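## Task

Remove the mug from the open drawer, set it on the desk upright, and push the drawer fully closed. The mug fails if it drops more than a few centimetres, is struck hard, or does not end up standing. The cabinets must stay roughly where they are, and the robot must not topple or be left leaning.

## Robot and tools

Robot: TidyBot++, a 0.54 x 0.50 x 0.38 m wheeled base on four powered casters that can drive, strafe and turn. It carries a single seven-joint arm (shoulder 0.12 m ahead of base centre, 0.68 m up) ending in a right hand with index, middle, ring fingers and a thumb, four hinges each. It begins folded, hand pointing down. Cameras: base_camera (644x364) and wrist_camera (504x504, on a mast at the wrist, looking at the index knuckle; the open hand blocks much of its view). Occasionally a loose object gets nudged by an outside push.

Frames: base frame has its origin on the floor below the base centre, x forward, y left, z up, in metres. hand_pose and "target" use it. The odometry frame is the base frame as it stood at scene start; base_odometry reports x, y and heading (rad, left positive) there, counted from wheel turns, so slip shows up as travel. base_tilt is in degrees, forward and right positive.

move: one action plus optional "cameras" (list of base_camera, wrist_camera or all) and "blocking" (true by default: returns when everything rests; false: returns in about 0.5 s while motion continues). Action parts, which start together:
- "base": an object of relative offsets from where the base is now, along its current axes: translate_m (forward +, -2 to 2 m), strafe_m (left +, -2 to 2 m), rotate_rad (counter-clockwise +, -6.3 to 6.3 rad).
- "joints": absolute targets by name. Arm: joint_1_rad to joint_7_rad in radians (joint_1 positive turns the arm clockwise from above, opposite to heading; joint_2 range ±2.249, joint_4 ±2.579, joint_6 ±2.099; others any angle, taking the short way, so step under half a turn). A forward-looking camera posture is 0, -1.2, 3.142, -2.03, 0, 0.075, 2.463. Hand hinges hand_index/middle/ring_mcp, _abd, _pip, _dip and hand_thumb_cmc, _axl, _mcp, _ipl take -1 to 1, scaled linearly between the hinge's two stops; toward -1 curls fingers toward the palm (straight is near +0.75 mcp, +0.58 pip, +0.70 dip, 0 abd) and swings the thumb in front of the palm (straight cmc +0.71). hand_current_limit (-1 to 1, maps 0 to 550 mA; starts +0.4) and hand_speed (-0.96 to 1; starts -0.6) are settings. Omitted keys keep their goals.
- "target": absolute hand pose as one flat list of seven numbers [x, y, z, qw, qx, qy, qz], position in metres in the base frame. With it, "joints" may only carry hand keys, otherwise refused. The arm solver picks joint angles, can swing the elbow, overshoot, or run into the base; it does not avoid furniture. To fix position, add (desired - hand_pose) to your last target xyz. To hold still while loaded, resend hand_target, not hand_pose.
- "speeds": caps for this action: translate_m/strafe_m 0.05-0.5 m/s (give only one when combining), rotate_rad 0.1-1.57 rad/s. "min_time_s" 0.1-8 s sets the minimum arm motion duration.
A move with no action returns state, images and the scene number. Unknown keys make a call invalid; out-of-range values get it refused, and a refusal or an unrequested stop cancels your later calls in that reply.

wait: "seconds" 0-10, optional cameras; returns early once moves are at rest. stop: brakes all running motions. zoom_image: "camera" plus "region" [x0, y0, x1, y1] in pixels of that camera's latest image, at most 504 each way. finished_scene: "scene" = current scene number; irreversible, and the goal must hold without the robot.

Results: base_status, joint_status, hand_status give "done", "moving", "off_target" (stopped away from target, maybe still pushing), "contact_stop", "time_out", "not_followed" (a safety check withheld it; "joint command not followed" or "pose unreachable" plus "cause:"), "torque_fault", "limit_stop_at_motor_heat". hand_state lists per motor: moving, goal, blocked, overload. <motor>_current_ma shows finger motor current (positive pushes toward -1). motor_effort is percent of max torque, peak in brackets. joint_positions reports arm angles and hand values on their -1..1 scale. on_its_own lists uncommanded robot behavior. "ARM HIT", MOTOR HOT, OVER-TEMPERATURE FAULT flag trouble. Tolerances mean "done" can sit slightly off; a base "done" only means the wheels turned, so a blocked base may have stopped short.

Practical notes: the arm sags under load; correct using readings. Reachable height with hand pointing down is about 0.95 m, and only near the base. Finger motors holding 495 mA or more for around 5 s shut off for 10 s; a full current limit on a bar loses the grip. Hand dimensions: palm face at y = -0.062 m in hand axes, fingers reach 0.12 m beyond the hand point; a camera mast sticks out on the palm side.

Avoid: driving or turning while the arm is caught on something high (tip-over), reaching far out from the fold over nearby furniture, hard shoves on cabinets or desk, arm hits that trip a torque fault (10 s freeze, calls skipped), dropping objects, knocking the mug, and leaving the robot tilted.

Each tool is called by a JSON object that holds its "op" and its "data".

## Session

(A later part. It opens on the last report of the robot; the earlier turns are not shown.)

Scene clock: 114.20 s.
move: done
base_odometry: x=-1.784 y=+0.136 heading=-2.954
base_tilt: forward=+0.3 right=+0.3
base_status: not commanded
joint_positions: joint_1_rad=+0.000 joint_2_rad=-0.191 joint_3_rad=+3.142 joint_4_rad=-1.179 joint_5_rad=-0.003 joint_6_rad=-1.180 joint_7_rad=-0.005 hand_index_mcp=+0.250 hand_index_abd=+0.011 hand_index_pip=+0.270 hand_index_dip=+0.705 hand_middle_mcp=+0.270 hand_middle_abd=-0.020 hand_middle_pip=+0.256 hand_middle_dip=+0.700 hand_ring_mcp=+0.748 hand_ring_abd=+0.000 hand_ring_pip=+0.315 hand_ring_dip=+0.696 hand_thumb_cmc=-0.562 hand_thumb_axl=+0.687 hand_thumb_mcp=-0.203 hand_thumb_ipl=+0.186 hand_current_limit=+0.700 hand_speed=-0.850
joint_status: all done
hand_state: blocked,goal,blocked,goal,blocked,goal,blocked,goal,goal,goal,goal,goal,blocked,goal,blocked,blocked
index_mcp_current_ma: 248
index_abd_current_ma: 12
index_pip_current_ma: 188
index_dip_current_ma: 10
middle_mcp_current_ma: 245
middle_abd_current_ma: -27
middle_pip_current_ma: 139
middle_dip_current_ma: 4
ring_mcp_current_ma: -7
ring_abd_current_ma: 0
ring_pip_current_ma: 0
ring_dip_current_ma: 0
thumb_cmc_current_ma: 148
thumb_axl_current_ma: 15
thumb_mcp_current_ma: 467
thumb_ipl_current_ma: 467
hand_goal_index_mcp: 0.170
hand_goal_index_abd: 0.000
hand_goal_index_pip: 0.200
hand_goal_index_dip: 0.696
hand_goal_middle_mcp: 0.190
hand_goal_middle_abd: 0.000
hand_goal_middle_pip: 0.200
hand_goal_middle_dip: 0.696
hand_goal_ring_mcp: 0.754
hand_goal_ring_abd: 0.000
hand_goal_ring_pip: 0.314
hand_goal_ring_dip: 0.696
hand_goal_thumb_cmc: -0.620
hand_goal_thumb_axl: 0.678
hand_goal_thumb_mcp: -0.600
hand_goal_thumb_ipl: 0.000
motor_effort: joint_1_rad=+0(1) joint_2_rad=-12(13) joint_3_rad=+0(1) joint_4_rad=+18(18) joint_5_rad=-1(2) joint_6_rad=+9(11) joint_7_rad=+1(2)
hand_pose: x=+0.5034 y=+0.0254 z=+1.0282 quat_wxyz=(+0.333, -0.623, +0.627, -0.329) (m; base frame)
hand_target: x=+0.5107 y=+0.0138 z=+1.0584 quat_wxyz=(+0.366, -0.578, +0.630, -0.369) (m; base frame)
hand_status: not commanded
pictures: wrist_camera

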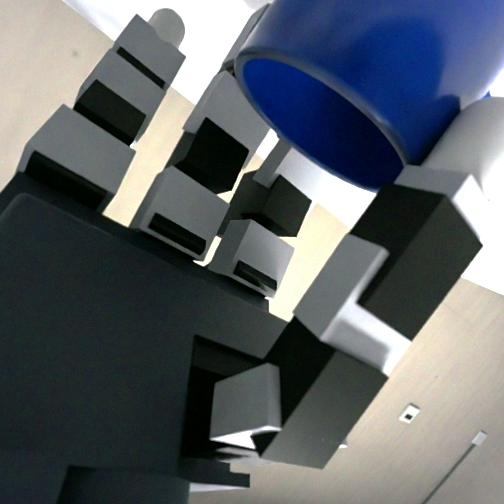

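{"op": "move", "data": {"joints": {"joint_1_rad":-0.02,"joint_2_rad":-0.246,"joint_3_rad":3.162,"joint_4_rad":-1.241,"joint_5_rad":0.05,"joint_6_rad":-1.054,"joint_7_rad":-0.08}, "min_time_s": 1.5, "cameras": ["wrist_camera"]}}

Scene clock: 116.17 s.
move: done
base_odometry: x=-1.784 y=+0.136 heading=-2.954
base_tilt: forward=+0.3 right=+0.3
base_status: not commanded
joint_positions: joint_1_rad=-0.001 joint_2_rad=-0.217 joint_3_rad=+3.142 joint_4_rad=-1.221 joint_5_rad=-0.003 joint_6_rad=-1.135 joint_7_rad=-0.007 hand_index_mcp=+0.250 hand_index_abd=+0.011 hand_index_pip=+0.268 hand_index_dip=+0.705 hand_middle_mcp=+0.270 hand_middle_abd=-0.020 hand_middle_pip=+0.256 hand_middle_dip=+0.700 hand_ring_mcp=+0.748 hand_ring_abd=+0.000 hand_ring_pip=+0.315 hand_ring_dip=+0.696 hand_thumb_cmc=-0.562 hand_thumb_axl=+0.687 hand_thumb_mcp=-0.203 hand_thumb_ipl=+0.186 hand_current_limit=+0.700 hand_speed=-0.850
joint_status: all done
hand_state: blocked,goal,blocked,goal,blocked,goal,blocked,goal,goal,goal,goal,goal,blocked,goal,blocked,blocked
index_mcp_current_ma: 248
index_abd_current_ma: 12
index_pip_current_ma: 179
index_dip_current_ma: 10
middle_mcp_current_ma: 245
middle_abd_current_ma: -27
middle_pip_current_ma: 139
middle_dip_current_ma: 3
ring_mcp_current_ma: -7
ring_abd_current_ma: 0
ring_pip_current_ma: 0
ring_dip_current_ma: 0
thumb_cmc_current_ma: 148
thumb_axl_current_ma: 15
thumb_mcp_current_ma: 468
thumb_ipl_current_ma: 467
hand_goal_index_mcp: 0.170
hand_goal_index_abd: 0.000
hand_goal_index_pip: 0.200
hand_goal_index_dip: 0.696
hand_goal_middle_mcp: 0.190
hand_goal_middle_abd: 0.000
hand_goal_middle_pip: 0.200
hand_goal_middle_dip: 0.696
hand_goal_ring_mcp: 0.754
hand_goal_ring_abd: 0.000
hand_goal_ring_pip: 0.314
hand_goal_ring_dip: 0.696
hand_goal_thumb_cmc: -0.620
hand_goal_thumb_axl: 0.678
hand_goal_thumb_mcp: -0.600
hand_goal_thumb_ipl: 0.000
motor_effort: joint_1_rad=+1(1) joint_2_rad=-10(13) joint_3_rad=+0(1) joint_4_rad=+16(18) joint_5_rad=+0(2) joint_6_rad=+8(10) joint_7_rad=+1(1)
hand_pose: x=+0.5018 y=+0.0260 z=+1.0281 quat_wxyz=(+0.342, -0.618, +0.622, -0.337) (m; base frame)
hand_target: x=+0.5105 y=+0.0138 z=+1.0479 quat_wxyz=(+0.366, -0.578, +0.629, -0.369) (m; base frame)
hand_status: not commanded
pictures: wrist_camera

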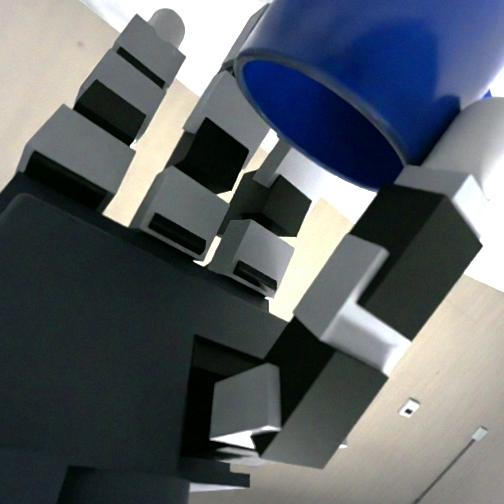

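{"op": "move", "data": {"joints": {"joint_1_rad":-0.02,"joint_2_rad":-0.235,"joint_3_rad":3.162,"joint_4_rad":-1.20,"joint_5_rad":0.05,"joint_6_rad":-1.08,"joint_7_rad":-0.08,"hand_speed":-0.92}, "min_time_s": 1, "cameras": []}}

{"op": "move", "data": {"joints": {"hand_index_mcp":0.29,"hand_middle_mcp":0.31,"hand_index_pip":0.30,"hand_middle_pip":0.29,"hand_thumb_mcp":-0.17,"hand_thumb_ipl":0.22}, "cameras": ["wrist_camera"]}}

Scene clock: 117.93 s.
move: done
base_odometry: x=-1.784 y=+0.136 heading=-2.954
base_tilt: forward=+0.3 right=+0.3
base_status: not commanded
joint_positions: joint_1_rad=-0.001 joint_2_rad=-0.217 joint_3_rad=+3.142 joint_4_rad=-1.220 joint_5_rad=-0.003 joint_6_rad=-1.135 joint_7_rad=-0.007 hand_index_mcp=+0.250 hand_index_abd=+0.011 hand_index_pip=+0.268 hand_index_dip=+0.705 hand_middle_mcp=+0.270 hand_middle_abd=-0.020 hand_middle_pip=+0.256 hand_middle_dip=+0.700 hand_ring_mcp=+0.748 hand_ring_abd=+0.000 hand_ring_pip=+0.315 hand_ring_dip=+0.696 hand_thumb_cmc=-0.562 hand_thumb_axl=+0.687 hand_thumb_mcp=-0.203 hand_thumb_ipl=+0.186 hand_current_limit=+0.700 hand_speed=-0.920
joint_status: all done
hand_state: blocked,goal,blocked,goal,blocked,goal,blocked,goal,goal,goal,goal,goal,blocked,goal,blocked,blocked
index_mcp_current_ma: 248
index_abd_current_ma: 12
index_pip_current_ma: 179
index_dip_current_ma: 10
middle_mcp_current_ma: 245
middle_abd_current_ma: -27
middle_pip_current_ma: 139
middle_dip_current_ma: 3
ring_mcp_current_ma: -7
ring_abd_current_ma: 0
ring_pip_current_ma: 0
ring_dip_current_ma: 0
thumb_cmc_current_ma: 148
thumb_axl_current_ma: 15
thumb_mcp_current_ma: 468
thumb_ipl_current_ma: 467
hand_goal_index_mcp: 0.170
hand_goal_index_abd: 0.000
hand_goal_index_pip: 0.200
hand_goal_index_dip: 0.696
hand_goal_middle_mcp: 0.190
hand_goal_middle_abd: 0.000
hand_goal_middle_pip: 0.200
hand_goal_middle_dip: 0.696
hand_goal_ring_mcp: 0.754
hand_goal_ring_abd: 0.000
hand_goal_ring_pip: 0.314
hand_goal_ring_dip: 0.696
hand_goal_thumb_cmc: -0.620
hand_goal_thumb_axl: 0.678
hand_goal_thumb_mcp: -0.600
hand_goal_thumb_ipl: 0.000
motor_effort: joint_1_rad=+0(1) joint_2_rad=-10(11) joint_3_rad=+0(1) joint_4_rad=+16(17) joint_5_rad=+0(2) joint_6_rad=+8(10) joint_7_rad=+1(1)
hand_pose: x=+0.5018 y=+0.0260 z=+1.0281 quat_wxyz=(+0.342, -0.618, +0.622, -0.337) (m; base frame)
hand_target: x=+0.5106 y=+0.0137 z=+1.0578 quat_wxyz=(+0.367, -0.577, +0.629, -0.370) (m; base frame)
hand_status: not commanded
pictures: none
No camera images: "cameras" was empty.

Scene clock: 119.00 s.
move: done
base_odometry: x=-1.784 y=+0.136 heading=-2.954
base_tilt: forward=+0.3 right=+0.3
base_status: not commanded
joint_positions: joint_1_rad=-0.002 joint_2_rad=-0.217 joint_3_rad=+3.142 joint_4_rad=-1.219 joint_5_rad=-0.003 joint_6_rad=-1.135 joint_7_rad=-0.008 hand_index_mcp=+0.278 hand_index_abd=+0.003 hand_index_pip=+0.297 hand_index_dip=+0.699 hand_middle_mcp=+0.301 hand_middle_abd=-0.003 hand_middle_pip=+0.292 hand_middle_dip=+0.699 hand_ring_mcp=+0.748 hand_ring_abd=+0.000 hand_ring_pip=+0.315 hand_ring_dip=+0.696 hand_thumb_cmc=-0.617 hand_thumb_axl=+0.680 hand_thumb_mcp=-0.172 hand_thumb_ipl=+0.218 hand_current_limit=+0.700 hand_speed=-0.920
joint_status: all done
hand_state: goal,goal,goal,goal,goal,goal,goal,goal,goal,goal,goal,goal,goal,goal,goal,goal
index_mcp_current_ma: -17
index_abd_current_ma: 2
index_pip_current_ma: -3
index_dip_current_ma: 2
middle_mcp_current_ma: -12
middle_abd_current_ma: -2
middle_pip_current_ma: 1
middle_dip_current_ma: 2
ring_mcp_current_ma: -7
ring_abd_current_ma: 0
ring_pip_current_ma: 0
ring_dip_current_ma: 0
thumb_cmc_current_ma: 3
thumb_axl_current_ma: 2
thumb_mcp_current_ma: -2
thumb_ipl_current_ma: -2
hand_goal_index_mcp: 0.290
hand_goal_index_abd: 0.000
hand_goal_index_pip: 0.300
hand_goal_index_dip: 0.696
hand_goal_middle_mcp: 0.310
hand_goal_middle_abd: 0.000
hand_goal_middle_pip: 0.290
hand_goal_middle_dip: 0.696
hand_goal_ring_mcp: 0.754
hand_goal_ring_abd: 0.000
hand_goal_ring_pip: 0.314
hand_goal_ring_dip: 0.696
hand_goal_thumb_cmc: -0.620
hand_goal_thumb_axl: 0.678
hand_goal_thumb_mcp: -0.170
hand_goal_thumb_ipl: 0.220
on_its_own: hand_thumb_cmc moved -0.055 to your old target -0.620
motor_effort: joint_1_rad=+0(1) joint_2_rad=-10(12) joint_3_rad=+0(1) joint_4_rad=+16(18) joint_5_rad=+0(0) joint_6_rad=+7(9) joint_7_rad=+1(1)
hand_pose: x=+0.5019 y=+0.0258 z=+1.0287 quat_wxyz=(+0.343, -0.618, +0.622, -0.338) (m; base frame)
hand_target: x=+0.5106 y=+0.0137 z=+1.0578 quat_wxyz=(+0.367, -0.577, +0.629, -0.370) (m; base frame)
hand_status: not commanded
pictures: wrist_camera

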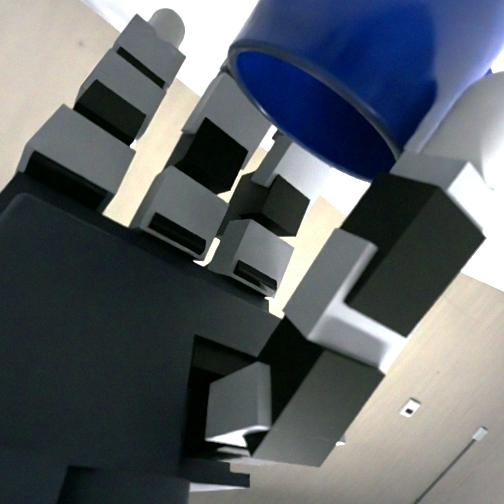

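{"op": "move", "data": {"joints": {"hand_index_mcp":0.6,"hand_middle_mcp":0.6,"hand_thumb_mcp":0.0,"hand_thumb_cmc":-0.565,"hand_speed":-0.85}, "cameras": ["wrist_camera"]}}

Scene clock: 120.27 s.
move: done
base_odometry: x=-1.784 y=+0.136 heading=-2.954
base_tilt: forward=+0.3 right=+0.3
base_status: not commanded
joint_positions: joint_1_rad=-0.002 joint_2_rad=-0.217 joint_3_rad=+3.142 joint_4_rad=-1.219 joint_5_rad=-0.003 joint_6_rad=-1.135 joint_7_rad=-0.008 hand_index_mcp=+0.582 hand_index_abd=+0.003 hand_index_pip=+0.297 hand_index_dip=+0.699 hand_middle_mcp=+0.582 hand_middle_abd=-0.003 hand_middle_pip=+0.291 hand_middle_dip=+0.699 hand_ring_mcp=+0.748 hand_ring_abd=+0.000 hand_ring_pip=+0.315 hand_ring_dip=+0.696 hand_thumb_cmc=-0.567 hand_thumb_axl=+0.680 hand_thumb_mcp=-0.004 hand_thumb_ipl=+0.218 hand_current_limit=+0.700 hand_speed=-0.850
joint_status: all done
hand_state: goal,goal,goal,goal,goal,goal,goal,goal,goal,goal,goal,goal,goal,goal,goal,goal
index_mcp_current_ma: -31
index_abd_current_ma: 2
index_pip_current_ma: -3
index_dip_current_ma: 2
middle_mcp_current_ma: -30
middle_abd_current_ma: -2
middle_pip_current_ma: 1
middle_dip_current_ma: 2
ring_mcp_current_ma: -7
ring_abd_current_ma: 0
ring_pip_current_ma: 0
ring_dip_current_ma: 0
thumb_cmc_current_ma: -3
thumb_axl_current_ma: 2
thumb_mcp_current_ma: -5
thumb_ipl_current_ma: -2
hand_goal_index_mcp: 0.600
hand_goal_index_abd: 0.000
hand_goal_index_pip: 0.300
hand_goal_index_dip: 0.696
hand_goal_middle_mcp: 0.600
hand_goal_middle_abd: 0.000
hand_goal_middle_pip: 0.290
hand_goal_middle_dip: 0.696
hand_goal_ring_mcp: 0.754
hand_goal_ring_abd: 0.000
hand_goal_ring_pip: 0.314
hand_goal_ring_dip: 0.696
hand_goal_thumb_cmc: -0.564
hand_goal_thumb_axl: 0.678
hand_goal_thumb_mcp: 0.000
hand_goal_thumb_ipl: 0.220
motor_effort: joint_1_rad=+1(1) joint_2_rad=-9(11) joint_3_rad=+1(1) joint_4_rad=+16(16) joint_5_rad=+0(1) joint_6_rad=+8(8) joint_7_rad=+1(1)
hand_pose: x=+0.5019 y=+0.0258 z=+1.0287 quat_wxyz=(+0.343, -0.618, +0.622, -0.338) (m; base frame)
hand_target: x=+0.5106 y=+0.0137 z=+1.0578 quat_wxyz=(+0.367, -0.577, +0.629, -0.370) (m; base frame)
hand_status: not commanded
pictures: wrist_camera

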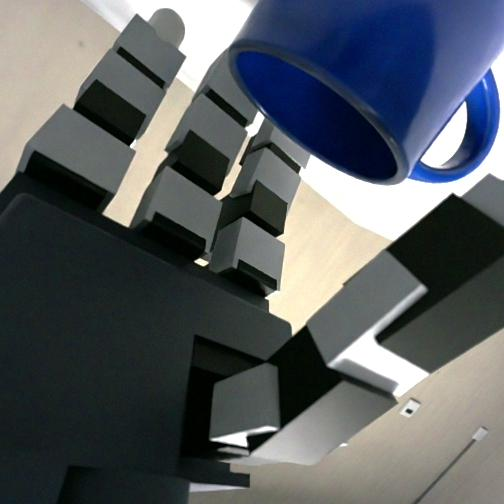

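{"op": "move", "data": {"joints": {"hand_index_mcp":0.98,"hand_middle_mcp":0.98,"hand_ring_mcp":0.98,"hand_index_pip":0.6,"hand_middle_pip":0.6,"hand_ring_pip":0.6,"hand_thumb_mcp":0.3}, "cameras": ["wrist_camera"]}}

Scene clock: 122.17 s.
move: off_target
base_odometry: x=-1.784 y=+0.136 heading=-2.954
base_tilt: forward=+0.2 right=+0.3
base_status: not commanded
joint_positions: joint_1_rad=-0.002 joint_2_rad=-0.217 joint_3_rad=+3.142 joint_4_rad=-1.219 joint_5_rad=-0.003 joint_6_rad=-1.135 joint_7_rad=-0.008 hand_index_mcp=+0.957 hand_index_abd=+0.003 hand_index_pip=+0.592 hand_index_dip=+0.698 hand_middle_mcp=+0.957 hand_middle_abd=-0.003 hand_middle_pip=+0.592 hand_middle_dip=+0.698 hand_ring_mcp=+0.959 hand_ring_abd=+0.000 hand_ring_pip=+0.593 hand_ring_dip=+0.696 hand_thumb_cmc=-0.567 hand_thumb_axl=+0.680 hand_thumb_mcp=+0.293 hand_thumb_ipl=+0.218 hand_current_limit=+0.700 hand_speed=-0.850
joint_status: hand_index_mcp off_target (ended at +0.957, target +0.980); hand_middle_mcp off_target (ended at +0.957, target +0.980); hand_ring_mcp off_target (ended at +0.959, target +0.980); the others done
hand_state: blocked,goal,goal,goal,blocked,goal,goal,goal,blocked,goal,goal,goal,goal,goal,goal,goal
index_mcp_current_ma: -44
index_abd_current_ma: 2
index_pip_current_ma: -10
index_dip_current_ma: 2
middle_mcp_current_ma: -44
middle_abd_current_ma: -2
middle_pip_current_ma: -9
middle_dip_current_ma: 2
ring_mcp_current_ma: -38
ring_abd_current_ma: 0
ring_pip_current_ma: -8
ring_dip_current_ma: 0
thumb_cmc_current_ma: -3
thumb_axl_current_ma: 2
thumb_mcp_current_ma: -12
thumb_ipl_current_ma: -2
hand_goal_index_mcp: 0.980
hand_goal_index_abd: 0.000
hand_goal_index_pip: 0.600
hand_goal_index_dip: 0.696
hand_goal_middle_mcp: 0.980
hand_goal_middle_abd: 0.000
hand_goal_middle_pip: 0.600
hand_goal_middle_dip: 0.696
hand_goal_ring_mcp: 0.980
hand_goal_ring_abd: 0.000
hand_goal_ring_pip: 0.600
hand_goal_ring_dip: 0.696
hand_goal_thumb_cmc: -0.564
hand_goal_thumb_axl: 0.678
hand_goal_thumb_mcp: 0.300
hand_goal_thumb_ipl: 0.220
motor_effort: joint_1_rad=+0(1) joint_2_rad=-10(11) joint_3_rad=+1(1) joint_4_rad=+16(16) joint_5_rad=+0(0) joint_6_rad=+8(8) joint_7_rad=+0(1)
hand_pose: x=+0.5019 y=+0.0258 z=+1.0287 quat_wxyz=(+0.343, -0.618, +0.622, -0.338) (m; base frame)
hand_target: x=+0.5106 y=+0.0137 z=+1.0578 quat_wxyz=(+0.367, -0.577, +0.629, -0.370) (m; base frame)
hand_status: not commanded
pictures: wrist_camera

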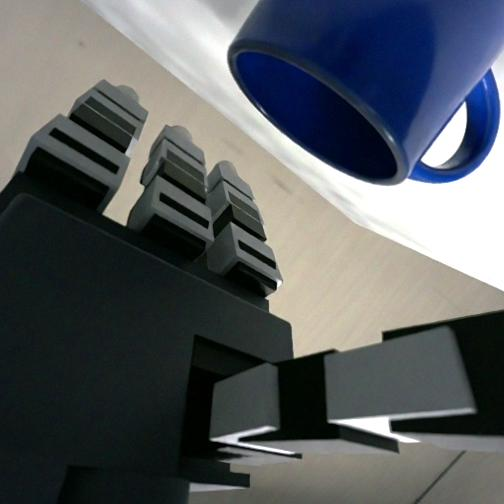

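{"op": "move", "data": {"joints": {"joint_2_rad":-0.07,"joint_4_rad":-0.80,"joint_6_rad":-1.36}, "min_time_s": 1.5, "cameras": ["wrist_camera"]}}

Scene clock: 124.17 s.
move: done
base_odometry: x=-1.784 y=+0.136 heading=-2.954
base_tilt: forward=+0.3 right=+0.3
base_status: not commanded
joint_positions: joint_1_rad=-0.002 joint_2_rad=-0.089 joint_3_rad=+3.142 joint_4_rad=-0.826 joint_5_rad=-0.003 joint_6_rad=-1.291 joint_7_rad=-0.008 hand_index_mcp=+0.957 hand_index_abd=+0.003 hand_index_pip=+0.592 hand_index_dip=+0.698 hand_middle_mcp=+0.957 hand_middle_abd=-0.003 hand_middle_pip=+0.592 hand_middle_dip=+0.698 hand_ring_mcp=+0.959 hand_ring_abd=+0.000 hand_ring_pip=+0.593 hand_ring_dip=+0.696 hand_thumb_cmc=-0.567 hand_thumb_axl=+0.680 hand_thumb_mcp=+0.293 hand_thumb_ipl=+0.218 hand_current_limit=+0.700 hand_speed=-0.850
joint_status: all done
hand_state: blocked,goal,goal,goal,blocked,goal,goal,goal,blocked,goal,goal,goal,goal,goal,goal,goal
index_mcp_current_ma: -44
index_abd_current_ma: 2
index_pip_current_ma: -10
index_dip_current_ma: 2
middle_mcp_current_ma: -43
middle_abd_current_ma: -2
middle_pip_current_ma: -9
middle_dip_current_ma: 2
ring_mcp_current_ma: -38
ring_abd_current_ma: 0
ring_pip_current_ma: -7
ring_dip_current_ma: 0
thumb_cmc_current_ma: -3
thumb_axl_current_ma: 2
thumb_mcp_current_ma: -10
thumb_ipl_current_ma: -2
hand_goal_index_mcp: 0.980
hand_goal_index_abd: 0.000
hand_goal_index_pip: 0.600
hand_goal_index_dip: 0.696
hand_goal_middle_mcp: 0.980
hand_goal_middle_abd: 0.000
hand_goal_middle_pip: 0.600
hand_goal_middle_dip: 0.696
hand_goal_ring_mcp: 0.980
hand_goal_ring_abd: 0.000
hand_goal_ring_pip: 0.600
hand_goal_ring_dip: 0.696
hand_goal_thumb_cmc: -0.564
hand_goal_thumb_axl: 0.678
hand_goal_thumb_mcp: 0.300
hand_goal_thumb_ipl: 0.220
motor_effort: joint_1_rad=+0(0) joint_2_rad=-12(13) joint_3_rad=+0(1) joint_4_rad=+14(18) joint_5_rad=+0(1) joint_6_rad=+8(9) joint_7_rad=+1(1)
hand_pose: x=+0.5260 y=+0.0259 z=+1.1246 quat_wxyz=(+0.376, -0.598, +0.602, -0.371) (m; base frame)
hand_target: x=+0.5209 y=+0.0144 z=+1.1135 quat_wxyz=(+0.353, -0.580, +0.641, -0.357) (m; base frame)
hand_status: not commanded
pictures: wrist_camera

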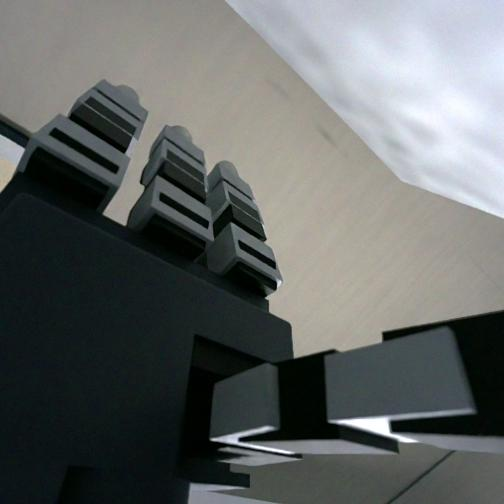

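{"op": "move", "data": {"base": {"translate_m":-0.6}, "speeds": {"translate_m":0.35}, "cameras": ["wrist_camera"]}}

{"op": "move", "data": {"joints": {"joint_1_rad":-0.4,"joint_2_rad":-1.1,"joint_3_rad":3.142,"joint_4_rad":-2.03,"joint_5_rad":0,"joint_6_rad":-0.3,"joint_7_rad":2.4,"hand_thumb_cmc":0.714,"hand_thumb_mcp":0.226}, "cameras": ["wrist_camera"]}}

Scene clock: 127.23 s.
move: done
base_odometry: x=-1.195 y=+0.248 heading=-2.953
base_tilt: forward=+0.2 right=+0.3
base_status: done
joint_positions: joint_1_rad=-0.003 joint_2_rad=-0.069 joint_3_rad=+3.144 joint_4_rad=-0.821 joint_5_rad=-0.001 joint_6_rad=-1.296 joint_7_rad=-0.008 hand_index_mcp=+0.958 hand_index_abd=+0.003 hand_index_pip=+0.592 hand_index_dip=+0.698 hand_middle_mcp=+0.958 hand_middle_abd=-0.002 hand_middle_pip=+0.592 hand_middle_dip=+0.698 hand_ring_mcp=+0.960 hand_ring_abd=+0.000 hand_ring_pip=+0.593 hand_ring_dip=+0.696 hand_thumb_cmc=-0.567 hand_thumb_axl=+0.680 hand_thumb_mcp=+0.294 hand_thumb_ipl=+0.218 hand_current_limit=+0.700 hand_speed=-0.850
joint_status: not commanded
hand_state: blocked,goal,goal,goal,blocked,goal,goal,goal,blocked,goal,goal,goal,goal,goal,goal,goal
index_mcp_current_ma: -42
index_abd_current_ma: 2
index_pip_current_ma: -10
index_dip_current_ma: 2
middle_mcp_current_ma: -42
middle_abd_current_ma: -1
middle_pip_current_ma: -9
middle_dip_current_ma: 2
ring_mcp_current_ma: -37
ring_abd_current_ma: 0
ring_pip_current_ma: -7
ring_dip_current_ma: 0
thumb_cmc_current_ma: -2
thumb_axl_current_ma: 2
thumb_mcp_current_ma: -9
thumb_ipl_current_ma: -2
hand_goal_index_mcp: 0.980
hand_goal_index_abd: 0.000
hand_goal_index_pip: 0.600
hand_goal_index_dip: 0.696
hand_goal_middle_mcp: 0.980
hand_goal_middle_abd: 0.000
hand_goal_middle_pip: 0.600
hand_goal_middle_dip: 0.696
hand_goal_ring_mcp: 0.980
hand_goal_ring_abd: 0.000
hand_goal_ring_pip: 0.600
hand_goal_ring_dip: 0.696
hand_goal_thumb_cmc: -0.564
hand_goal_thumb_axl: 0.678
hand_goal_thumb_mcp: 0.300
hand_goal_thumb_ipl: 0.220
motor_effort: joint_1_rad=+0(1) joint_2_rad=-14(17) joint_3_rad=+0(1) joint_4_rad=+14(15) joint_5_rad=+0(1) joint_6_rad=+8(9) joint_7_rad=+0(1)
hand_pose: x=+0.5337 y=+0.0249 z=+1.1171 quat_wxyz=(+0.369, -0.602, +0.606, -0.366) (m; base frame)
hand_target: x=+0.5209 y=+0.0144 z=+1.1135 quat_wxyz=(+0.353, -0.580, +0.641, -0.357) (m; base frame)
hand_status: not commanded
pictures: wrist_camera

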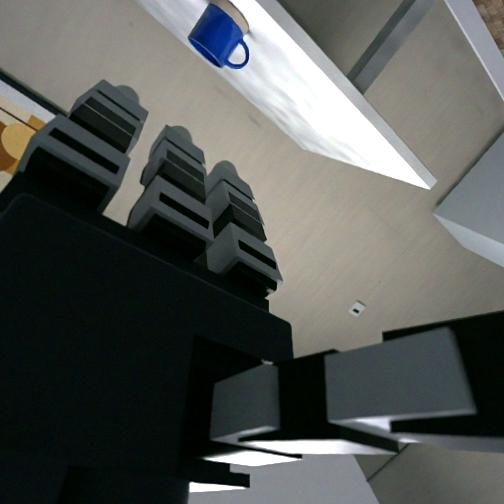

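Scene clock: 130.57 s.
move: done
base_odometry: x=-1.195 y=+0.248 heading=-2.953
base_tilt: forward=+0.2 right=+0.3
base_status: not commanded
joint_positions: joint_1_rad=-0.380 joint_2_rad=-1.084 joint_3_rad=+3.144 joint_4_rad=-2.008 joint_5_rad=-0.001 joint_6_rad=-0.379 joint_7_rad=+2.324 hand_index_mcp=+0.985 hand_index_abd=+0.003 hand_index_pip=+0.599 hand_index_dip=+0.698 hand_middle_mcp=+0.985 hand_middle_abd=+0.001 hand_middle_pip=+0.599 hand_middle_dip=+0.698 hand_ring_mcp=+0.984 hand_ring_abd=+0.002 hand_ring_pip=+0.599 hand_ring_dip=+0.696 hand_thumb_cmc=+0.718 hand_thumb_axl=+0.680 hand_thumb_mcp=+0.226 hand_thumb_ipl=+0.218 hand_current_limit=+0.700 hand_speed=-0.850
joint_status: all done
hand_state: goal,goal,goal,goal,goal,goal,goal,goal,goal,goal,goal,goal,goal,goal,goal,goal
index_mcp_current_ma: 5
index_abd_current_ma: 2
index_pip_current_ma: -1
index_dip_current_ma: 2
middle_mcp_current_ma: 5
middle_abd_current_ma: 1
middle_pip_current_ma: -1
middle_dip_current_ma: 2
ring_mcp_current_ma: 4
ring_abd_current_ma: 1
ring_pip_current_ma: 0
ring_dip_current_ma: 0
thumb_cmc_current_ma: 3
thumb_axl_current_ma: 2
thumb_mcp_current_ma: 0
thumb_ipl_current_ma: -2
hand_goal_index_mcp: 0.980
hand_goal_index_abd: 0.000
hand_goal_index_pip: 0.600
hand_goal_index_dip: 0.696
hand_goal_middle_mcp: 0.980
hand_goal_middle_abd: 0.000
hand_goal_middle_pip: 0.600
hand_goal_middle_dip: 0.696
hand_goal_ring_mcp: 0.980
hand_goal_ring_abd: 0.000
hand_goal_ring_pip: 0.600
hand_goal_ring_dip: 0.696
hand_goal_thumb_cmc: 0.714
hand_goal_thumb_axl: 0.678
hand_goal_thumb_mcp: 0.226
hand_goal_thumb_ipl: 0.220
on_its_own: hand_index_mcp moved +0.027 to your old target +0.980; hand_middle_mcp moved +0.027 to your old target +0.980; hand_ring_mcp moved +0.025 to your old target +0.980
motor_effort: joint_1_rad=+0(1) joint_2_rad=+12(15) joint_3_rad=+1(2) joint_4_rad=+16(17) joint_5_rad=-1(1) joint_6_rad=+9(10) joint_7_rad=+1(2)
hand_pose: x=+0.2951 y=-0.0131 z=+1.1877 quat_wxyz=(-0.147, -0.512, -0.325, -0.781) (m; base frame)
hand_target: x=+0.2813 y=-0.0107 z=+1.2060 quat_wxyz=(-0.174, -0.471, -0.333, -0.798) (m; base frame)
hand_status: not commanded
pictures: wrist_camera

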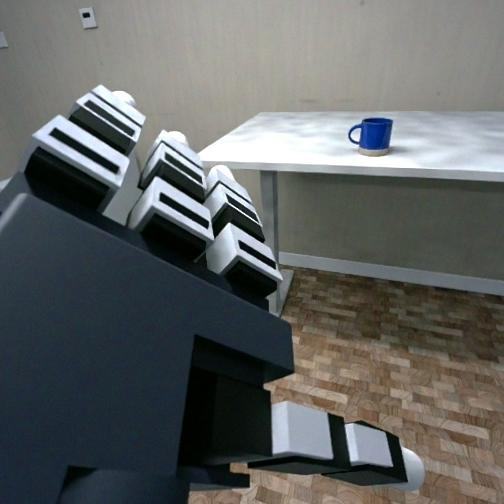

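{"op": "zoom_image", "data": {"camera": "wrist_camera", "region": [300, 90, 460, 210]}}

Scaled by 3.150 from the camera's 504x504 image, which has a finer 720x720 frame.

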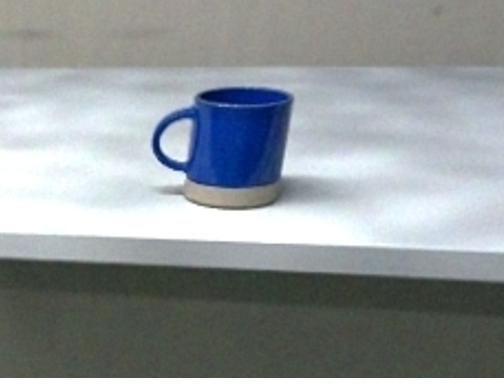

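{"op": "move", "data": {"base": {"translate_m":-0.613,"strafe_m":0.252,"rotate_rad":-1.55}, "joints": {"joint_1_rad":-0.5,"joint_6_rad":-0.5,"hand_speed":-0.3,"hand_index_mcp":0.754,"hand_middle_mcp":0.754,"hand_ring_mcp":0.754,"hand_index_pip":0.576,"hand_middle_pip":0.576,"hand_ring_pip":0.576,"hand_thumb_ipl":0.168,"hand_current_limit":0.4}, "cameras": ["all"]}}

{"op": "zoom_image", "data": {"camera": "wrist_camera", "region": [254, 180, 504, 430]}}

Scene clock: 134.97 s.
move: done
base_odometry: x=-0.545 y=+0.115 heading=+1.779
base_tilt: forward=+0.2 right=+0.3
base_status: done
joint_positions: joint_1_rad=-0.491 joint_2_rad=-1.090 joint_3_rad=+3.144 joint_4_rad=-2.015 joint_5_rad=-0.001 joint_6_rad=-0.455 joint_7_rad=+2.326 hand_index_mcp=+0.769 hand_index_abd=+0.003 hand_index_pip=+0.581 hand_index_dip=+0.698 hand_middle_mcp=+0.769 hand_middle_abd=+0.001 hand_middle_pip=+0.581 hand_middle_dip=+0.698 hand_ring_mcp=+0.768 hand_ring_abd=+0.002 hand_ring_pip=+0.580 hand_ring_dip=+0.696 hand_thumb_cmc=+0.718 hand_thumb_axl=+0.680 hand_thumb_mcp=+0.226 hand_thumb_ipl=+0.171 hand_current_limit=+0.400 hand_speed=-0.300
joint_status: all done
hand_state: goal,goal,goal,goal,goal,goal,goal,goal,goal,goal,goal,goal,goal,goal,goal,goal
index_mcp_current_ma: 25
index_abd_current_ma: 2
index_pip_current_ma: 5
index_dip_current_ma: 2
middle_mcp_current_ma: 24
middle_abd_current_ma: 1
middle_pip_current_ma: 5
middle_dip_current_ma: 2
ring_mcp_current_ma: 22
ring_abd_current_ma: 1
ring_pip_current_ma: 4
ring_dip_current_ma: 0
thumb_cmc_current_ma: 4
thumb_axl_current_ma: 2
thumb_mcp_current_ma: 0
thumb_ipl_current_ma: 3
hand_goal_index_mcp: 0.754
hand_goal_index_abd: 0.000
hand_goal_index_pip: 0.576
hand_goal_index_dip: 0.696
hand_goal_middle_mcp: 0.754
hand_goal_middle_abd: 0.000
hand_goal_middle_pip: 0.576
hand_goal_middle_dip: 0.696
hand_goal_ring_mcp: 0.754
hand_goal_ring_abd: 0.000
hand_goal_ring_pip: 0.576
hand_goal_ring_dip: 0.696
hand_goal_thumb_cmc: 0.714
hand_goal_thumb_axl: 0.678
hand_goal_thumb_mcp: 0.226
hand_goal_thumb_ipl: 0.168
motor_effort: joint_1_rad=+0(2) joint_2_rad=+12(13) joint_3_rad=+1(2) joint_4_rad=+16(17) joint_5_rad=+0(1) joint_6_rad=+9(10) joint_7_rad=+1(1)
hand_pose: x=+0.3020 y=+0.0100 z=+1.1635 quat_wxyz=(-0.101, -0.518, -0.370, -0.765) (m; base frame)
hand_target: x=+0.3022 y=+0.0169 z=+1.1498 quat_wxyz=(-0.124, -0.516, -0.404, -0.745) (m; base frame)
hand_status: not commanded
pictures: base_camera, wrist_camera

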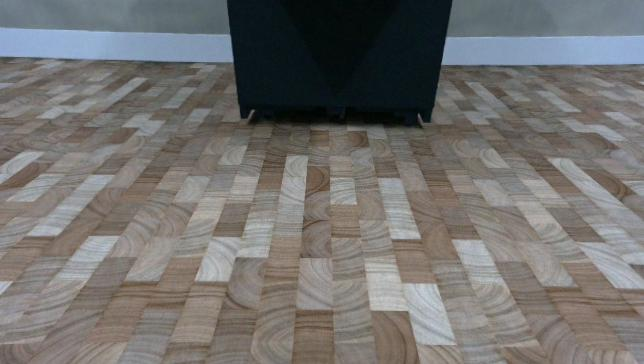

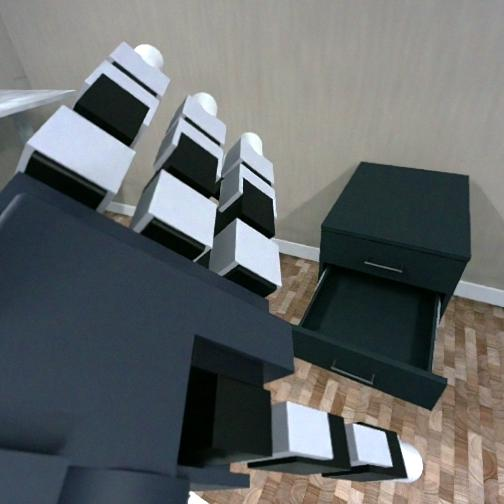

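Scaled by 2.016 from the camera's 504x504 image, which has a finer 720x720 frame.

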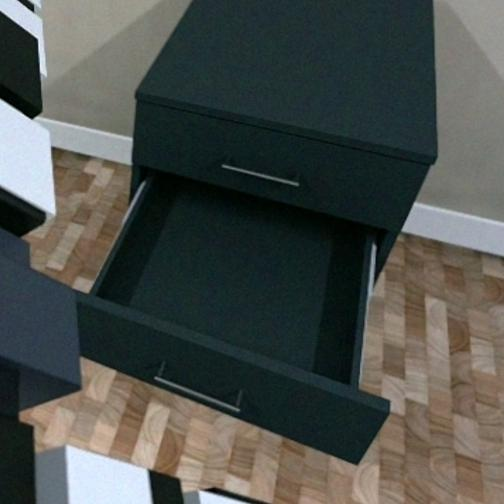

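{"op": "move", "data": {"joints": {"joint_1_rad":0,"joint_2_rad":0.1,"joint_3_rad":3.142,"joint_4_rad":-2.1,"joint_5_rad":0,"joint_6_rad":-0.5,"joint_7_rad":0,"hand_index_mcp":-0.42,"hand_middle_mcp":-0.42,"hand_ring_mcp":-0.42,"hand_index_pip":-0.68,"hand_middle_pip":-0.68,"hand_ring_pip":-0.68,"hand_index_dip":-0.2,"hand_middle_dip":-0.2,"hand_ring_dip":-0.2}, "cameras": []}}

{"op": "move", "data": {"joints": {"joint_1_rad":0,"joint_2_rad":0.78,"joint_3_rad":3.142,"joint_4_rad":-2.24,"joint_5_rad":0,"joint_6_rad":0.363,"joint_7_rad":0}, "min_time_s": 2, "cameras": ["wrist_camera"]}}

Scene clock: 138.90 s.
move: done
base_odometry: x=-0.545 y=+0.115 heading=+1.779
base_tilt: forward=+0.3 right=+0.3
base_status: not commanded
joint_positions: joint_1_rad=-0.019 joint_2_rad=+0.086 joint_3_rad=+3.144 joint_4_rad=-2.079 joint_5_rad=-0.001 joint_6_rad=-0.455 joint_7_rad=+0.076 hand_index_mcp=-0.415 hand_index_abd=+0.003 hand_index_pip=-0.678 hand_index_dip=-0.197 hand_middle_mcp=-0.415 hand_middle_abd=+0.001 hand_middle_pip=-0.679 hand_middle_dip=-0.197 hand_ring_mcp=-0.416 hand_ring_abd=+0.002 hand_ring_pip=-0.679 hand_ring_dip=-0.197 hand_thumb_cmc=+0.711 hand_thumb_axl=+0.680 hand_thumb_mcp=+0.224 hand_thumb_ipl=+0.169 hand_current_limit=+0.400 hand_speed=-0.300
joint_status: all done
hand_state: goal,goal,goal,goal,goal,goal,goal,goal,goal,goal,goal,goal,goal,goal,goal,goal
index_mcp_current_ma: 5
index_abd_current_ma: 2
index_pip_current_ma: 1
index_dip_current_ma: 2
middle_mcp_current_ma: 5
middle_abd_current_ma: 1
middle_pip_current_ma: 1
middle_dip_current_ma: 2
ring_mcp_current_ma: 4
ring_abd_current_ma: 1
ring_pip_current_ma: 1
ring_dip_current_ma: 2
thumb_cmc_current_ma: -3
thumb_axl_current_ma: 2
thumb_mcp_current_ma: -2
thumb_ipl_current_ma: 1
hand_goal_index_mcp: -0.420
hand_goal_index_abd: 0.000
hand_goal_index_pip: -0.680
hand_goal_index_dip: -0.200
hand_goal_middle_mcp: -0.420
hand_goal_middle_abd: 0.000
hand_goal_middle_pip: -0.680
hand_goal_middle_dip: -0.200
hand_goal_ring_mcp: -0.420
hand_goal_ring_abd: 0.000
hand_goal_ring_pip: -0.680
hand_goal_ring_dip: -0.200
hand_goal_thumb_cmc: 0.714
hand_goal_thumb_axl: 0.678
hand_goal_thumb_mcp: 0.226
hand_goal_thumb_ipl: 0.168
motor_effort: joint_1_rad=+0(1) joint_2_rad=-18(20) joint_3_rad=-1(2) joint_4_rad=+14(19) joint_5_rad=+0(1) joint_6_rad=+3(11) joint_7_rad=+1(2)
hand_pose: x=+0.4904 y=+0.0239 z=+0.6205 quat_wxyz=(+0.177, -0.714, +0.651, -0.188) (m; base frame)
hand_target: x=+0.4672 y=+0.0239 z=+0.6066 quat_wxyz=(+0.155, -0.690, +0.690, -0.155) (m; base frame)
hand_status: not commanded
pictures: none
No camera images: "cameras" was empty.

Scene clock: 141.53 s.
move: done
base_odometry: x=-0.545 y=+0.115 heading=+1.779
base_tilt: forward=+0.3 right=+0.3
base_status: not commanded
joint_positions: joint_1_rad=-0.019 joint_2_rad=+0.764 joint_3_rad=+3.144 joint_4_rad=-2.223 joint_5_rad=-0.001 joint_6_rad=+0.293 joint_7_rad=+0.073 hand_index_mcp=-0.415 hand_index_abd=+0.003 hand_index_pip=-0.678 hand_index_dip=-0.197 hand_middle_mcp=-0.415 hand_middle_abd=+0.001 hand_middle_pip=-0.679 hand_middle_dip=-0.197 hand_ring_mcp=-0.415 hand_ring_abd=+0.002 hand_ring_pip=-0.679 hand_ring_dip=-0.197 hand_thumb_cmc=+0.711 hand_thumb_axl=+0.680 hand_thumb_mcp=+0.224 hand_thumb_ipl=+0.169 hand_current_limit=+0.400 hand_speed=-0.300
joint_status: all done
hand_state: goal,goal,goal,goal,goal,goal,goal,goal,goal,goal,goal,goal,goal,goal,goal,goal
index_mcp_current_ma: 6
index_abd_current_ma: 2
index_pip_current_ma: 1
index_dip_current_ma: 2
middle_mcp_current_ma: 5
middle_abd_current_ma: 1
middle_pip_current_ma: 1
middle_dip_current_ma: 2
ring_mcp_current_ma: 5
ring_abd_current_ma: 1
ring_pip_current_ma: 1
ring_dip_current_ma: 2
thumb_cmc_current_ma: -3
thumb_axl_current_ma: 2
thumb_mcp_current_ma: -2
thumb_ipl_current_ma: 1
hand_goal_index_mcp: -0.420
hand_goal_index_abd: 0.000
hand_goal_index_pip: -0.680
hand_goal_index_dip: -0.200
hand_goal_middle_mcp: -0.420
hand_goal_middle_abd: 0.000
hand_goal_middle_pip: -0.680
hand_goal_middle_dip: -0.200
hand_goal_ring_mcp: -0.420
hand_goal_ring_abd: 0.000
hand_goal_ring_pip: -0.680
hand_goal_ring_dip: -0.200
hand_goal_thumb_cmc: 0.714
hand_goal_thumb_axl: 0.678
hand_goal_thumb_mcp: 0.226
hand_goal_thumb_ipl: 0.168
motor_effort: joint_1_rad=+0(1) joint_2_rad=-28(29) joint_3_rad=-1(1) joint_4_rad=+5(14) joint_5_rad=+0(2) joint_6_rad=+3(5) joint_7_rad=+1(2)
hand_pose: x=+0.5108 y=+0.0240 z=+0.3659 quat_wxyz=(+0.152, -0.720, +0.658, -0.162) (m; base frame)
hand_target: x=+0.5183 y=+0.0238 z=+0.3625 quat_wxyz=(+0.170, -0.686, +0.687, -0.170) (m; base frame)
hand_status: not commanded
pictures: wrist_camera

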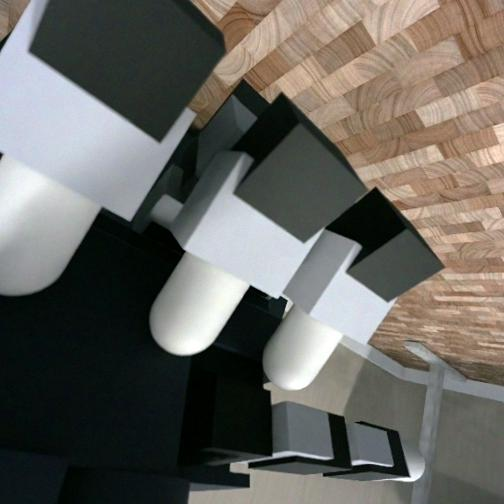

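{"op": "move", "data": {"base": {"translate_m":0.32}, "speeds": {"translate_m":0.12}, "cameras": ["base_camera"]}}

{"op": "move", "data": {"base": {"translate_m":0.05}, "speeds": {"translate_m":0.05}, "cameras": ["base_camera"]}}

Scene clock: 144.93 s.
move: done
base_odometry: x=-0.611 y=+0.429 heading=+1.779
base_tilt: forward=+0.3 right=+0.3
base_status: done
joint_positions: joint_1_rad=-0.017 joint_2_rad=+0.764 joint_3_rad=+3.144 joint_4_rad=-2.245 joint_5_rad=-0.001 joint_6_rad=+0.302 joint_7_rad=+0.070 hand_index_mcp=-0.414 hand_index_abd=+0.003 hand_index_pip=-0.679 hand_index_dip=-0.198 hand_middle_mcp=-0.415 hand_middle_abd=+0.001 hand_middle_pip=-0.679 hand_middle_dip=-0.197 hand_ring_mcp=-0.415 hand_ring_abd=+0.002 hand_ring_pip=-0.679 hand_ring_dip=-0.197 hand_thumb_cmc=+0.711 hand_thumb_axl=+0.680 hand_thumb_mcp=+0.224 hand_thumb_ipl=+0.169 hand_current_limit=+0.400 hand_speed=-0.300
joint_status: not commanded
hand_state: goal,goal,goal,goal,goal,goal,goal,goal,goal,goal,goal,goal,goal,goal,goal,goal
index_mcp_current_ma: 6
index_abd_current_ma: 2
index_pip_current_ma: 1
index_dip_current_ma: 2
middle_mcp_current_ma: 6
middle_abd_current_ma: 1
middle_pip_current_ma: 1
middle_dip_current_ma: 2
ring_mcp_current_ma: 5
ring_abd_current_ma: 1
ring_pip_current_ma: 1
ring_dip_current_ma: 2
thumb_cmc_current_ma: -3
thumb_axl_current_ma: 2
thumb_mcp_current_ma: -2
thumb_ipl_current_ma: 1
hand_goal_index_mcp: -0.420
hand_goal_index_abd: 0.000
hand_goal_index_pip: -0.680
hand_goal_index_dip: -0.200
hand_goal_middle_mcp: -0.420
hand_goal_middle_abd: 0.000
hand_goal_middle_pip: -0.680
hand_goal_middle_dip: -0.200
hand_goal_ring_mcp: -0.420
hand_goal_ring_abd: 0.000
hand_goal_ring_pip: -0.680
hand_goal_ring_dip: -0.200
hand_goal_thumb_cmc: 0.714
hand_goal_thumb_axl: 0.678
hand_goal_thumb_mcp: 0.226
hand_goal_thumb_ipl: 0.168
motor_effort: joint_1_rad=+1(3) joint_2_rad=-26(31) joint_3_rad=+0(3) joint_4_rad=+5(10) joint_5_rad=+0(2) joint_6_rad=+3(9) joint_7_rad=+0(2)
hand_pose: x=+0.4999 y=+0.0236 z=+0.3641 quat_wxyz=(+0.148, -0.719, +0.660, -0.157) (m; base frame)
hand_target: x=+0.5183 y=+0.0238 z=+0.3625 quat_wxyz=(+0.170, -0.686, +0.687, -0.170) (m; base frame)
hand_status: not commanded
pictures: base_camera

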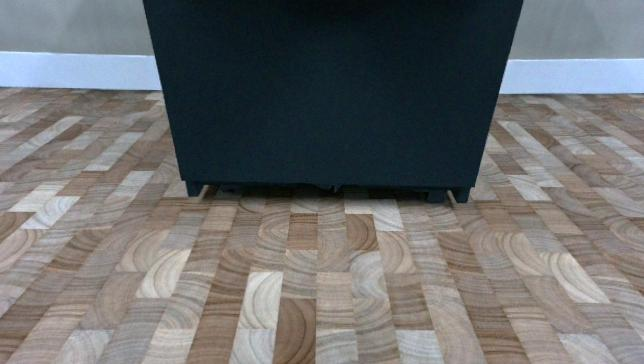

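Scene clock: 146.40 s.
move: done
base_odometry: x=-0.621 y=+0.478 heading=+1.779
base_tilt: forward=+0.3 right=+0.3
base_status: done
joint_positions: joint_1_rad=-0.015 joint_2_rad=+0.764 joint_3_rad=+3.143 joint_4_rad=-2.248 joint_5_rad=-0.001 joint_6_rad=+0.304 joint_7_rad=+0.070 hand_index_mcp=-0.414 hand_index_abd=+0.003 hand_index_pip=-0.679 hand_index_dip=-0.198 hand_middle_mcp=-0.415 hand_middle_abd=+0.001 hand_middle_pip=-0.679 hand_middle_dip=-0.197 hand_ring_mcp=-0.415 hand_ring_abd=+0.002 hand_ring_pip=-0.679 hand_ring_dip=-0.197 hand_thumb_cmc=+0.711 hand_thumb_axl=+0.680 hand_thumb_mcp=+0.224 hand_thumb_ipl=+0.169 hand_current_limit=+0.400 hand_speed=-0.300
joint_status: not commanded
hand_state: goal,goal,goal,goal,goal,goal,goal,goal,goal,goal,goal,goal,goal,goal,goal,goal
index_mcp_current_ma: 6
index_abd_current_ma: 2
index_pip_current_ma: 1
index_dip_current_ma: 2
middle_mcp_current_ma: 6
middle_abd_current_ma: 1
middle_pip_current_ma: 1
middle_dip_current_ma: 2
ring_mcp_current_ma: 5
ring_abd_current_ma: 1
ring_pip_current_ma: 1
ring_dip_current_ma: 2
thumb_cmc_current_ma: -3
thumb_axl_current_ma: 2
thumb_mcp_current_ma: -2
thumb_ipl_current_ma: 1
hand_goal_index_mcp: -0.420
hand_goal_index_abd: 0.000
hand_goal_index_pip: -0.680
hand_goal_index_dip: -0.200
hand_goal_middle_mcp: -0.420
hand_goal_middle_abd: 0.000
hand_goal_middle_pip: -0.680
hand_goal_middle_dip: -0.200
hand_goal_ring_mcp: -0.420
hand_goal_ring_abd: 0.000
hand_goal_ring_pip: -0.680
hand_goal_ring_dip: -0.200
hand_goal_thumb_cmc: 0.714
hand_goal_thumb_axl: 0.678
hand_goal_thumb_mcp: 0.226
hand_goal_thumb_ipl: 0.168
motor_effort: joint_1_rad=+0(2) joint_2_rad=-27(28) joint_3_rad=-1(2) joint_4_rad=+4(9) joint_5_rad=+0(1) joint_6_rad=+3(6) joint_7_rad=+1(1)
hand_pose: x=+0.4990 y=+0.0230 z=+0.3639 quat_wxyz=(+0.148, -0.719, +0.661, -0.157) (m; base frame)
hand_target: x=+0.5183 y=+0.0238 z=+0.3625 quat_wxyz=(+0.170, -0.686, +0.687, -0.170) (m; base frame)
hand_status: not commanded
pictures: base_camera

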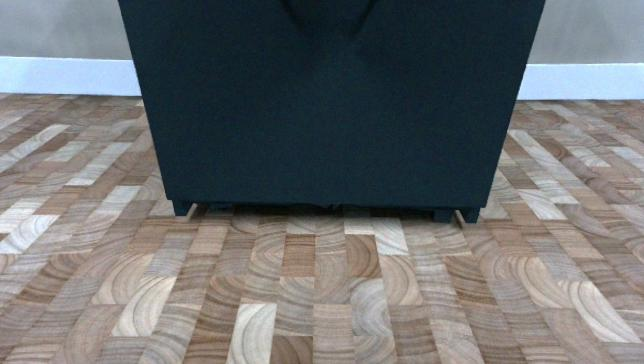

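{"op": "move", "data": {"base": {"translate_m":0.025}, "speeds": {"translate_m":0.05}, "cameras": ["base_camera"]}}

Scene clock: 147.50 s.
move: done
base_odometry: x=-0.626 y=+0.502 heading=+1.779
base_tilt: forward=+0.3 right=+0.3
base_status: done
joint_positions: joint_1_rad=-0.015 joint_2_rad=+0.760 joint_3_rad=+3.143 joint_4_rad=-2.260 joint_5_rad=-0.001 joint_6_rad=+0.304 joint_7_rad=+0.070 hand_index_mcp=-0.414 hand_index_abd=+0.003 hand_index_pip=-0.679 hand_index_dip=-0.198 hand_middle_mcp=-0.414 hand_middle_abd=+0.001 hand_middle_pip=-0.679 hand_middle_dip=-0.197 hand_ring_mcp=-0.415 hand_ring_abd=+0.002 hand_ring_pip=-0.679 hand_ring_dip=-0.197 hand_thumb_cmc=+0.711 hand_thumb_axl=+0.680 hand_thumb_mcp=+0.224 hand_thumb_ipl=+0.169 hand_current_limit=+0.400 hand_speed=-0.300
joint_status: not commanded
hand_state: goal,goal,goal,goal,goal,goal,goal,goal,goal,goal,goal,goal,goal,goal,goal,goal
index_mcp_current_ma: 6
index_abd_current_ma: 2
index_pip_current_ma: 1
index_dip_current_ma: 2
middle_mcp_current_ma: 6
middle_abd_current_ma: 1
middle_pip_current_ma: 1
middle_dip_current_ma: 2
ring_mcp_current_ma: 5
ring_abd_current_ma: 1
ring_pip_current_ma: 1
ring_dip_current_ma: 2
thumb_cmc_current_ma: -3
thumb_axl_current_ma: 2
thumb_mcp_current_ma: -2
thumb_ipl_current_ma: 1
hand_goal_index_mcp: -0.420
hand_goal_index_abd: 0.000
hand_goal_index_pip: -0.680
hand_goal_index_dip: -0.200
hand_goal_middle_mcp: -0.420
hand_goal_middle_abd: 0.000
hand_goal_middle_pip: -0.680
hand_goal_middle_dip: -0.200
hand_goal_ring_mcp: -0.420
hand_goal_ring_abd: 0.000
hand_goal_ring_pip: -0.680
hand_goal_ring_dip: -0.200
hand_goal_thumb_cmc: 0.714
hand_goal_thumb_axl: 0.678
hand_goal_thumb_mcp: 0.226
hand_goal_thumb_ipl: 0.168
motor_effort: joint_1_rad=+1(1) joint_2_rad=-23(28) joint_3_rad=+0(1) joint_4_rad=+6(12) joint_5_rad=+0(1) joint_6_rad=+4(8) joint_7_rad=+1(1)
hand_pose: x=+0.4930 y=+0.0228 z=+0.3646 quat_wxyz=(+0.145, -0.719, +0.662, -0.154) (m; base frame)
hand_target: x=+0.5183 y=+0.0238 z=+0.3625 quat_wxyz=(+0.170, -0.686, +0.687, -0.170) (m; base frame)
hand_status: not commanded
pictures: base_camera

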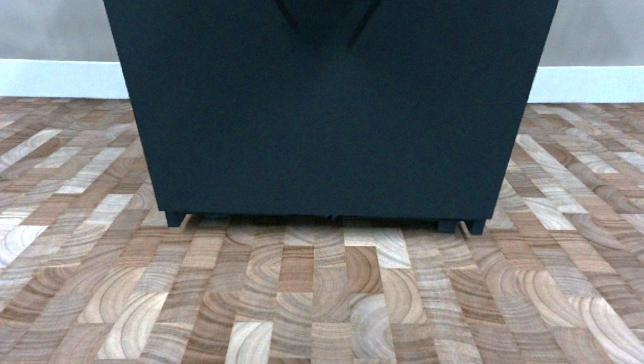

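{"op": "move", "data": {"base": {"translate_m":0.022}, "speeds": {"translate_m":0.05}, "cameras": ["base_camera"]}}

Scene clock: 148.50 s.
move: done
base_odometry: x=-0.631 y=+0.524 heading=+1.779
base_tilt: forward=+0.2 right=+0.3
base_status: done
joint_positions: joint_1_rad=-0.015 joint_2_rad=+0.744 joint_3_rad=+3.143 joint_4_rad=-2.304 joint_5_rad=-0.001 joint_6_rad=+0.304 joint_7_rad=+0.069 hand_index_mcp=-0.414 hand_index_abd=+0.003 hand_index_pip=-0.679 hand_index_dip=-0.198 hand_middle_mcp=-0.414 hand_middle_abd=+0.001 hand_middle_pip=-0.679 hand_middle_dip=-0.197 hand_ring_mcp=-0.415 hand_ring_abd=+0.002 hand_ring_pip=-0.679 hand_ring_dip=-0.197 hand_thumb_cmc=+0.711 hand_thumb_axl=+0.680 hand_thumb_mcp=+0.224 hand_thumb_ipl=+0.169 hand_current_limit=+0.400 hand_speed=-0.300
joint_status: not commanded
hand_state: goal,goal,goal,goal,goal,goal,goal,goal,goal,goal,goal,goal,goal,goal,goal,goal
index_mcp_current_ma: 6
index_abd_current_ma: 2
index_pip_current_ma: 1
index_dip_current_ma: 2
middle_mcp_current_ma: 6
middle_abd_current_ma: 1
middle_pip_current_ma: 1
middle_dip_current_ma: 2
ring_mcp_current_ma: 5
ring_abd_current_ma: 1
ring_pip_current_ma: 1
ring_dip_current_ma: 2
thumb_cmc_current_ma: -3
thumb_axl_current_ma: 2
thumb_mcp_current_ma: -2
thumb_ipl_current_ma: 1
hand_goal_index_mcp: -0.420
hand_goal_index_abd: 0.000
hand_goal_index_pip: -0.680
hand_goal_index_dip: -0.200
hand_goal_middle_mcp: -0.420
hand_goal_middle_abd: 0.000
hand_goal_middle_pip: -0.680
hand_goal_middle_dip: -0.200
hand_goal_ring_mcp: -0.420
hand_goal_ring_abd: 0.000
hand_goal_ring_pip: -0.680
hand_goal_ring_dip: -0.200
hand_goal_thumb_cmc: 0.714
hand_goal_thumb_axl: 0.678
hand_goal_thumb_mcp: 0.226
hand_goal_thumb_ipl: 0.168
motor_effort: joint_1_rad=+2(2) joint_2_rad=-18(23) joint_3_rad=+1(2) joint_4_rad=+14(17) joint_5_rad=+0(1) joint_6_rad=+8(10) joint_7_rad=+1(1)
hand_pose: x=+0.4702 y=+0.0227 z=+0.3671 quat_wxyz=(+0.136, -0.721, +0.664, -0.144) (m; base frame)
hand_target: x=+0.5183 y=+0.0238 z=+0.3625 quat_wxyz=(+0.170, -0.686, +0.687, -0.170) (m; base frame)
hand_status: not commanded
pictures: base_camera

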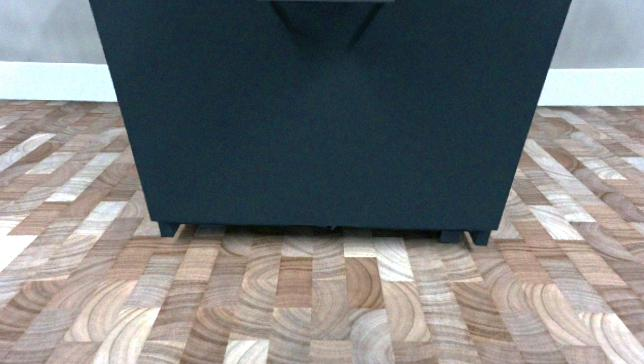

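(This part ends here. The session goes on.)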